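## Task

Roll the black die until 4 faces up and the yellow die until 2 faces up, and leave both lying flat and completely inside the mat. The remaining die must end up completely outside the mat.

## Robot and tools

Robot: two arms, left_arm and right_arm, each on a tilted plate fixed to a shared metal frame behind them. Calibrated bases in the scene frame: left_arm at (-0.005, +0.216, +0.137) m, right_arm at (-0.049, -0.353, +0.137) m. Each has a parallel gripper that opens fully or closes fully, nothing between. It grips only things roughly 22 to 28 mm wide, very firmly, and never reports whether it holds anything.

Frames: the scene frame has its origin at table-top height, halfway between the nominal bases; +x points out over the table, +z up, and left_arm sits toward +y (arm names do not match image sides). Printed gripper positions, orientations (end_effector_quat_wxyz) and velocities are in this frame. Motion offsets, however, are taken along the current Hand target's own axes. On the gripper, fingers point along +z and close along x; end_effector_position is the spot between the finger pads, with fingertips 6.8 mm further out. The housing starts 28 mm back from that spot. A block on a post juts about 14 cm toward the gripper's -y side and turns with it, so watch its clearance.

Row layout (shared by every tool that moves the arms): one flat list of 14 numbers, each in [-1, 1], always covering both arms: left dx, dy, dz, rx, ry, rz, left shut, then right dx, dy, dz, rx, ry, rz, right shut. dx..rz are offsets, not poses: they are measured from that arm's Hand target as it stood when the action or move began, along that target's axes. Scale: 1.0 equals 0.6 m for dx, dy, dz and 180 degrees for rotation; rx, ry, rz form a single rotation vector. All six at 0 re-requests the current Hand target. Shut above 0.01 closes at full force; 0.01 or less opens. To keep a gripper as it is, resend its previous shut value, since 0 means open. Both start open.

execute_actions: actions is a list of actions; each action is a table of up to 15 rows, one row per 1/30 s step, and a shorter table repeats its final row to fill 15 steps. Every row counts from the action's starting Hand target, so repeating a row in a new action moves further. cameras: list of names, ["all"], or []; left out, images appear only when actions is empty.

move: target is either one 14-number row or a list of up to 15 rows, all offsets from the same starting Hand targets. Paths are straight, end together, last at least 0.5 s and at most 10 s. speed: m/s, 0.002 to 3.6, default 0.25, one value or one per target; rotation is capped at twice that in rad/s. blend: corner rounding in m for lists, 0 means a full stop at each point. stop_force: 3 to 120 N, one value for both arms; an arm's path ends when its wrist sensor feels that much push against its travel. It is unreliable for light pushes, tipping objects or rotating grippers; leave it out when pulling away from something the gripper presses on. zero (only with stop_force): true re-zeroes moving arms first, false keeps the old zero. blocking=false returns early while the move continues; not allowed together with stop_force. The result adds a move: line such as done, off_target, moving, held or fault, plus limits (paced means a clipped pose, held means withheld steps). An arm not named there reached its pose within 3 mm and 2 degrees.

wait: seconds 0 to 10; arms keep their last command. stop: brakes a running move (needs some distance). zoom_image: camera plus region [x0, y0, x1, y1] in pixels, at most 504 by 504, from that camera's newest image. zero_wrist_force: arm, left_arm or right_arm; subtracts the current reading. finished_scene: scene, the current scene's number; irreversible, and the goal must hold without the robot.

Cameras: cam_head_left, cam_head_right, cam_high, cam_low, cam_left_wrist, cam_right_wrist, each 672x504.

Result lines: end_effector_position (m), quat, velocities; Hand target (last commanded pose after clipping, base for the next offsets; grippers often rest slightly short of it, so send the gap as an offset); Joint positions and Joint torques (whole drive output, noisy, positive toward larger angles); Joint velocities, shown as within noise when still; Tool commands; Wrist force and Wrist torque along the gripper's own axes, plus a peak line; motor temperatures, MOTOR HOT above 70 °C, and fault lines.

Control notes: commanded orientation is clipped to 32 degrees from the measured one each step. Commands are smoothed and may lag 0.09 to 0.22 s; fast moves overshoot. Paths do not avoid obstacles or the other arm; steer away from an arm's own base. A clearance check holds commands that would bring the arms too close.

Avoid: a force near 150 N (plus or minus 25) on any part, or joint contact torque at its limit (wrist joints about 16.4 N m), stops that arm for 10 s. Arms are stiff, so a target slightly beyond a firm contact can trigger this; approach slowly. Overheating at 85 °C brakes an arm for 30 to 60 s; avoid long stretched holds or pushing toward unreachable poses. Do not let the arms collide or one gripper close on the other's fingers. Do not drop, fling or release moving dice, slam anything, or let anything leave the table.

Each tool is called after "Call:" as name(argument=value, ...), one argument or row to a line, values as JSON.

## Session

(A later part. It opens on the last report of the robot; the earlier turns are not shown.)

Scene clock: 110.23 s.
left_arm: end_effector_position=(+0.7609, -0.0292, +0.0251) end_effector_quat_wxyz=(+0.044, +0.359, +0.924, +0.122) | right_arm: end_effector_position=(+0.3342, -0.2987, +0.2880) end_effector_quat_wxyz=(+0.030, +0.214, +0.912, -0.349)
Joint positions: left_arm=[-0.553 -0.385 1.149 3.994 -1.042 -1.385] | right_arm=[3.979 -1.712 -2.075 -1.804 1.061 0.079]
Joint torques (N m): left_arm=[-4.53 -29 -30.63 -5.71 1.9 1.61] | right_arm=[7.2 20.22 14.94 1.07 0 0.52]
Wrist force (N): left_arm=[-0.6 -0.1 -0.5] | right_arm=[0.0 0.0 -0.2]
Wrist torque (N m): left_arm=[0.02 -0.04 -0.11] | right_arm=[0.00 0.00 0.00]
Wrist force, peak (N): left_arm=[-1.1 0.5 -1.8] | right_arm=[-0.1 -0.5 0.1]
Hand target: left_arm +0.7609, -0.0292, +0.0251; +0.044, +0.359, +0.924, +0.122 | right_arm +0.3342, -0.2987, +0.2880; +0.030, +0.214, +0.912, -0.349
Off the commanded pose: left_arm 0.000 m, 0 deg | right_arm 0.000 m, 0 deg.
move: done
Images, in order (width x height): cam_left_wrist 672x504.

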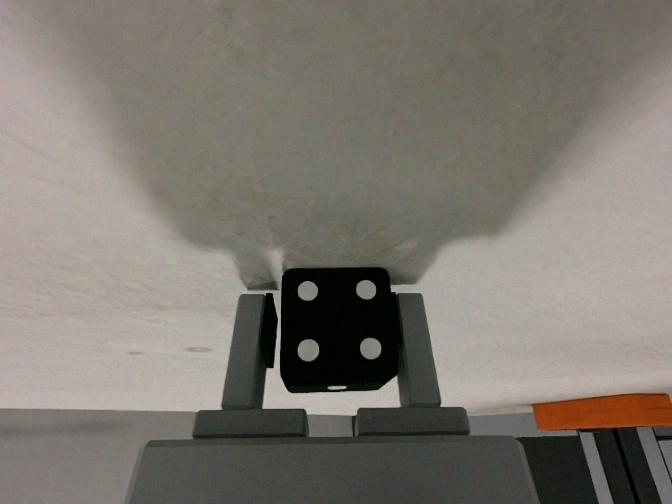

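Call:
execute_actions(
  actions=[
    [[0.002,0,0,0,0,0,0,0,0,0,0,0,0,0]],
    [[0,0,0,0,0,0,1,0,0,0,0,0,0,0]],
  ],
)

Call:
move(
  target=[0,0.0345,-0.1288,0,0,0,1,0,0,0,0,0,0,0],
  speed=0.15,
  cameras=["cam_left_wrist"],
)

Scene clock: 112.13 s.
left_arm: end_effector_position=(+0.7600, -0.0284, +0.0252) end_effector_quat_wxyz=(+0.044, +0.359, +0.924, +0.122) | right_arm: end_effector_position=(+0.3342, -0.2987, +0.2880) end_effector_quat_wxyz=(+0.030, +0.214, +0.912, -0.349)
Joint positions: left_arm=[-0.553 -0.388 1.154 3.991 -1.042 -1.385] | right_arm=[3.979 -1.712 -2.075 -1.804 1.061 0.079]
Joint torques (N m): left_arm=[-5.65 -80.46 -5.99 -5.34 1.47 1.66] | right_arm=[7.66 19.51 14.45 0.95 0.11 0.47]
Wrist force (N): left_arm=[-0.6 -0.1 -0.4] | right_arm=[-0.2 -0.4 -0.1]
Wrist torque (N m): left_arm=[0.01 -0.03 -0.11] | right_arm=[-0.04 0.02 0.00]
Wrist force, peak (N): left_arm=[-0.8 -0.5 -1.3] | right_arm=[0.1 -0.2 -0.5]
Hand target: left_arm +0.7600, -0.0284, +0.0252; +0.044, +0.359, +0.924, +0.122 | right_arm +0.3342, -0.2987, +0.2880; +0.030, +0.214, +0.912, -0.349
Off the commanded pose: left_arm 0.000 m, 0 deg | right_arm 0.000 m, 0 deg.

Scene clock: 113.20 s.
left_arm: end_effector_position=(+0.7604, -0.0286, +0.1050) end_effector_quat_wxyz=(+0.044, +0.359, +0.924, +0.122) | right_arm: end_effector_position=(+0.3342, -0.2987, +0.2880) end_effector_quat_wxyz=(+0.030, +0.214, +0.912, -0.349)
Joint positions: left_arm=[-0.58 -0.511 1.173 4.111 -1.043 -1.417] | right_arm=[3.979 -1.712 -2.075 -1.804 1.061 0.079]
Joint torques (N m): left_arm=[-32.31 -76.68 -6.87 0.54 -1.25 -1.33] | right_arm=[8.3 20.56 14.71 0.91 0.07 0.61]
Wrist force (N): left_arm=[-1.1 -0.2 -0.4] | right_arm=[0.1 -0.5 0.2]
Wrist torque (N m): left_arm=[0.00 0.00 -0.03] | right_arm=[-0.05 -0.01 -0.01]
Wrist force, peak (N): left_arm=[-1.1 0.3 -1.2] | right_arm=[-0.3 -0.4 -0.3]
Hand target: left_arm +0.7604, -0.0286, +0.1052; +0.044, +0.359, +0.924, +0.122 | right_arm +0.3342, -0.2987, +0.2880; +0.030, +0.214, +0.912, -0.349
Off the commanded pose: left_arm 0.000 m, 0 deg | right_arm 0.000 m, 0 deg.
move: done
Images, in order (width x height): cam_left_wrist 672x504.

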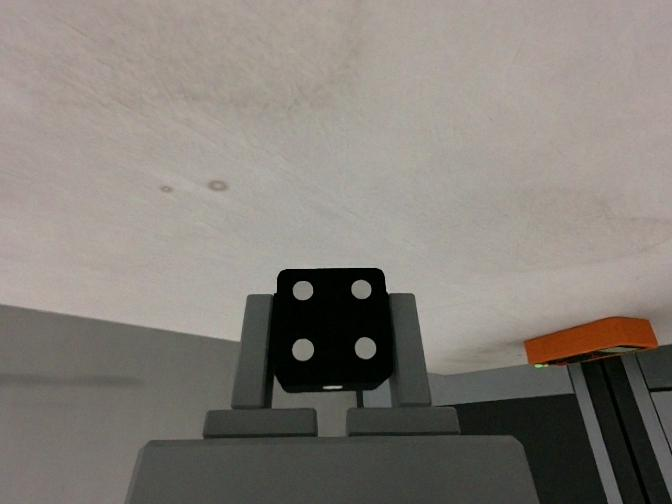

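Call:
move(
  target=[
    [0.2680,0.0762,-0.1087,0.0761,-0.0419,0.3181,1,0,0,0,0,0,0,0],
    [0.4872,0.0648,0.0262,0.2488,0.3457,0.6640,1,0,0,0,0,0,0,0],
    [0.4872,0.0433,0.1067,0.2488,0.3457,0.6640,1,0,0,0,0,0,0,0],
  ],
  speed=[0.5,0.5,0.2],
  blend=[0.05,0.02,0],
  cameras=["cam_left_wrist","cam_high"],
)

Scene clock: 120.70 s.
left_arm: end_effector_position=(+0.5722, +0.1993, +0.0516) end_effector_quat_wxyz=(+0.573, -0.815, -0.070, +0.052) | right_arm: end_effector_position=(+0.3342, -0.2987, +0.2880) end_effector_quat_wxyz=(+0.030, +0.214, +0.912, -0.349)
Joint positions: left_arm=[-0.503 -0.525 1.422 5.249 -0.666 -0.006] | right_arm=[3.979 -1.712 -2.075 -1.804 1.061 0.079]
Joint torques (N m): left_arm=[-3.58 -22.49 -24.81 -2.21 1.66 -1.62] | right_arm=[7.28 20.62 13.66 1.06 -0.07 0.64]
Wrist force (N): left_arm=[-2.0 -1.6 0.3] | right_arm=[0.1 0.0 -0.3]
Wrist torque (N m): left_arm=[0.02 0.23 0.21] | right_arm=[-0.01 -0.02 -0.01]
Wrist force, peak (N): left_arm=[-1.8 -2.7 0.2] | right_arm=[0.0 -0.7 -0.1]
Hand target: left_arm +0.5722, +0.1993, +0.0515; -0.573, +0.815, +0.070, -0.052 | right_arm +0.3342, -0.2987, +0.2880; +0.030, +0.214, +0.912, -0.349
Off the commanded pose: left_arm 0.000 m, 0 deg | right_arm 0.000 m, 0 deg.
move: done
Images, in order (width x height): cam_high 672x504, cam_left_wrist 672x504.

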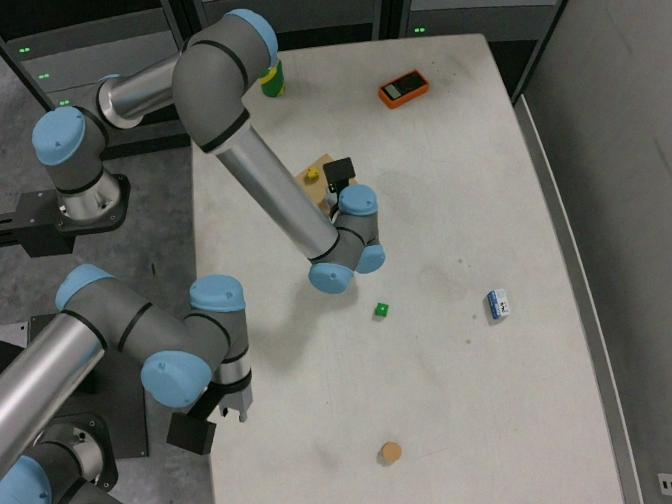

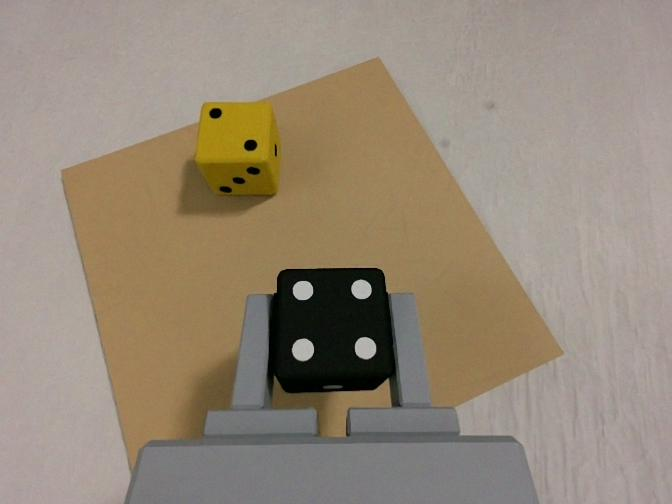

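Call:
move(
  target=[
    [0,0.0345,0.0125,0,0,0,1,0,0,0,0,0,0,0],
    [0,0.0548,0.0200,0,0,0,1,0,0,0,0,0,0,0],
  ],
  speed=[0.06,0.015],
  blend=[0.002,0],
  stop_force=7,
  cameras=["cam_left_wrist"],
)

Scene clock: 123.63 s.
left_arm: end_effector_position=(+0.5721, +0.1994, +0.0240) end_effector_quat_wxyz=(+0.573, -0.815, -0.070, +0.052) | right_arm: end_effector_position=(+0.3342, -0.2987, +0.2880) end_effector_quat_wxyz=(+0.030, +0.214, +0.912, -0.349)
Joint positions: left_arm=[-0.491 -0.476 1.408 5.213 -0.654 -0.003] | right_arm=[3.979 -1.712 -2.075 -1.804 1.061 0.079]
Joint torques (N m): left_arm=[-25.45 -68.28 -0.74 1.4 -0.61 -1.26] | right_arm=[6.35 20.33 14.32 1.07 -0.08 0.66]
Wrist force (N): left_arm=[-6.2 -8.5 -1.2] | right_arm=[0.1 -0.4 -0.2]
Wrist torque (N m): left_arm=[0.04 0.21 0.21] | right_arm=[-0.04 -0.02 -0.01]
Wrist force, peak (N): left_arm=[-6.5 -20.1 -7.6] | right_arm=[0.0 -0.5 -0.3]
Hand target: left_arm +0.5721, +0.1994, +0.0240; -0.573, +0.815, +0.070, -0.052 (not the last commanded pose) | right_arm +0.3342, -0.2987, +0.2880; +0.030, +0.214, +0.912, -0.349
Off the commanded pose: left_arm 0.007 m, 0 deg | right_arm 0.000 m, 0 deg.
move: contact (left_arm); path passed 1 of 2 targets
Images, in order (width x height): cam_left_wrist 672x504.

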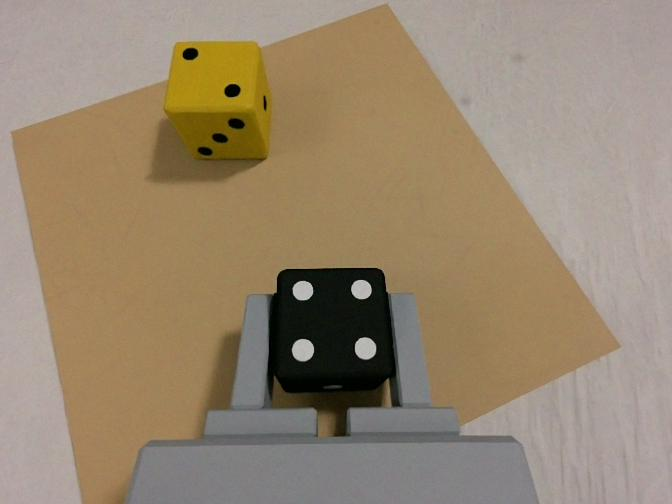

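Call:
execute_actions(
  actions=[
    [[0,0,0,0,0,0,0,0,0,0,0,0,0,0]],
  ],
)

Call:
move(
  target=[0,-0.1879,-0.0684,0,0,0,0,0,0,0,0,0,0,0],
  speed=0.15,
  cameras=["all"],
)

Call:
zoom_image(
  camera="cam_left_wrist",
  region=[130, 120, 560, 430],
)

Scene clock: 124.87 s.
left_arm: end_effector_position=(+0.5721, +0.1994, +0.0240) end_effector_quat_wxyz=(+0.573, -0.815, -0.070, +0.052) | right_arm: end_effector_position=(+0.3342, -0.2987, +0.2880) end_effector_quat_wxyz=(+0.030, +0.214, +0.912, -0.349)
Joint positions: left_arm=[-0.491 -0.476 1.408 5.213 -0.654 -0.003] | right_arm=[3.979 -1.712 -2.075 -1.804 1.061 0.079]
Joint torques (N m): left_arm=[-26.3 -68.56 -1.23 1.36 -0.73 -1.3] | right_arm=[6.76 20.19 14.42 1.17 -0.01 0.49]
Wrist force (N): left_arm=[-2.2 -1.5 0.1] | right_arm=[0.2 -0.2 -0.4]
Wrist torque (N m): left_arm=[0.04 0.25 0.22] | right_arm=[-0.03 -0.02 -0.01]
Wrist force, peak (N): left_arm=[-6.6 -8.8 -1.4] | right_arm=[0.1 -0.5 -0.2]
Hand target: left_arm +0.5721, +0.1994, +0.0240; -0.573, +0.815, +0.070, -0.052 | right_arm +0.3342, -0.2987, +0.2880; +0.030, +0.214, +0.912, -0.349
Off the commanded pose: left_arm 0.000 m, 0 deg | right_arm 0.000 m, 0 deg.

Scene clock: 126.23 s.
left_arm: end_effector_position=(+0.5726, +0.1991, +0.1438) end_effector_quat_wxyz=(+0.573, -0.815, -0.070, +0.052) | right_arm: end_effector_position=(+0.3342, -0.2987, +0.2880) end_effector_quat_wxyz=(+0.030, +0.214, +0.912, -0.349)
Joint positions: left_arm=[-0.543 -0.676 1.438 5.391 -0.705 -0.014] | right_arm=[3.979 -1.712 -2.075 -1.804 1.061 0.079]
Joint torques (N m): left_arm=[-25.49 -67.18 -21.68 2.61 -1.59 -1.41] | right_arm=[7.26 21.32 14.11 1.16 0.1 0.49]
Wrist force (N): left_arm=[-2.4 -1.6 0.0] | right_arm=[0.0 -0.2 -0.5]
Wrist torque (N m): left_arm=[0.03 0.26 0.22] | right_arm=[-0.02 0.00 -0.01]
Wrist force, peak (N): left_arm=[-2.3 -2.6 -0.1] | right_arm=[0.0 -0.5 -0.3]
Hand target: left_arm +0.5726, +0.1991, +0.1439; -0.573, +0.815, +0.070, -0.052 | right_arm +0.3342, -0.2987, +0.2880; +0.030, +0.214, +0.912, -0.349
Off the commanded pose: left_arm 0.000 m, 0 deg | right_arm 0.000 m, 0 deg.
move: done

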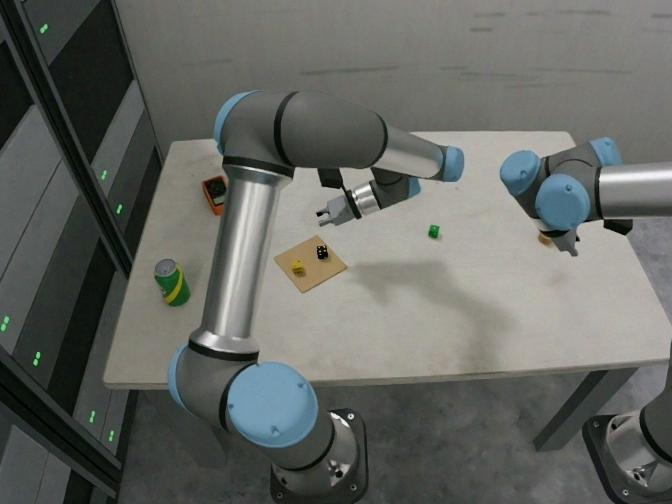

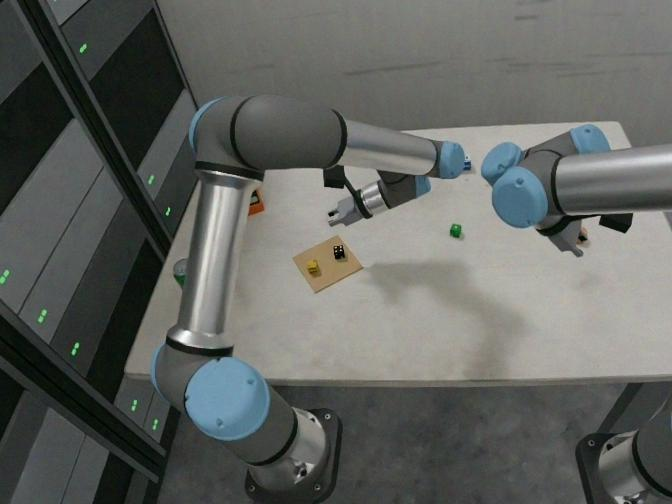

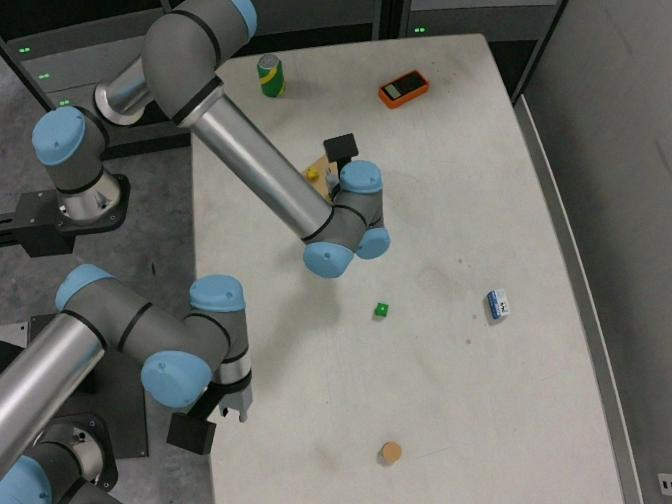

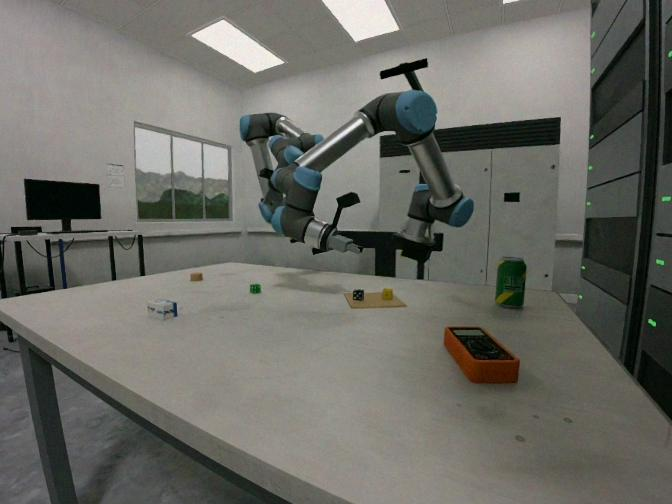

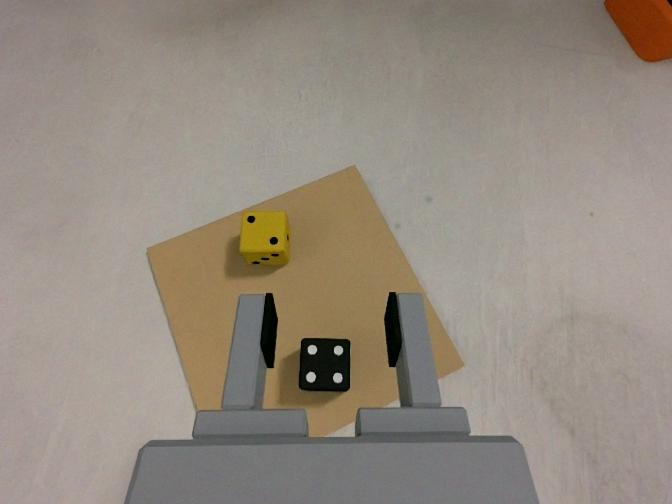

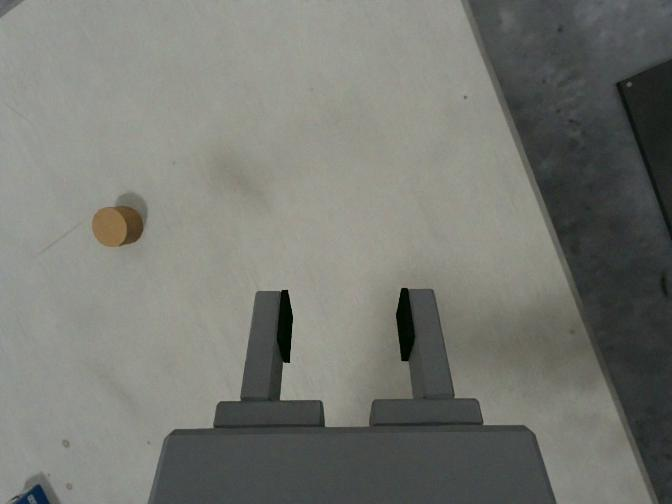

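Scaled by 1.172 from the camera's 672x504 image, which has a finer 960x720 frame.

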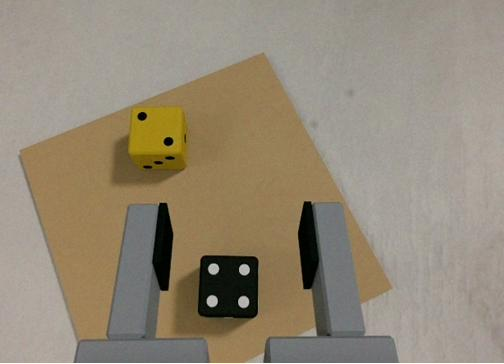

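Call:
finished_scene(
  scene=2,
)

The scene is finished: the task was done.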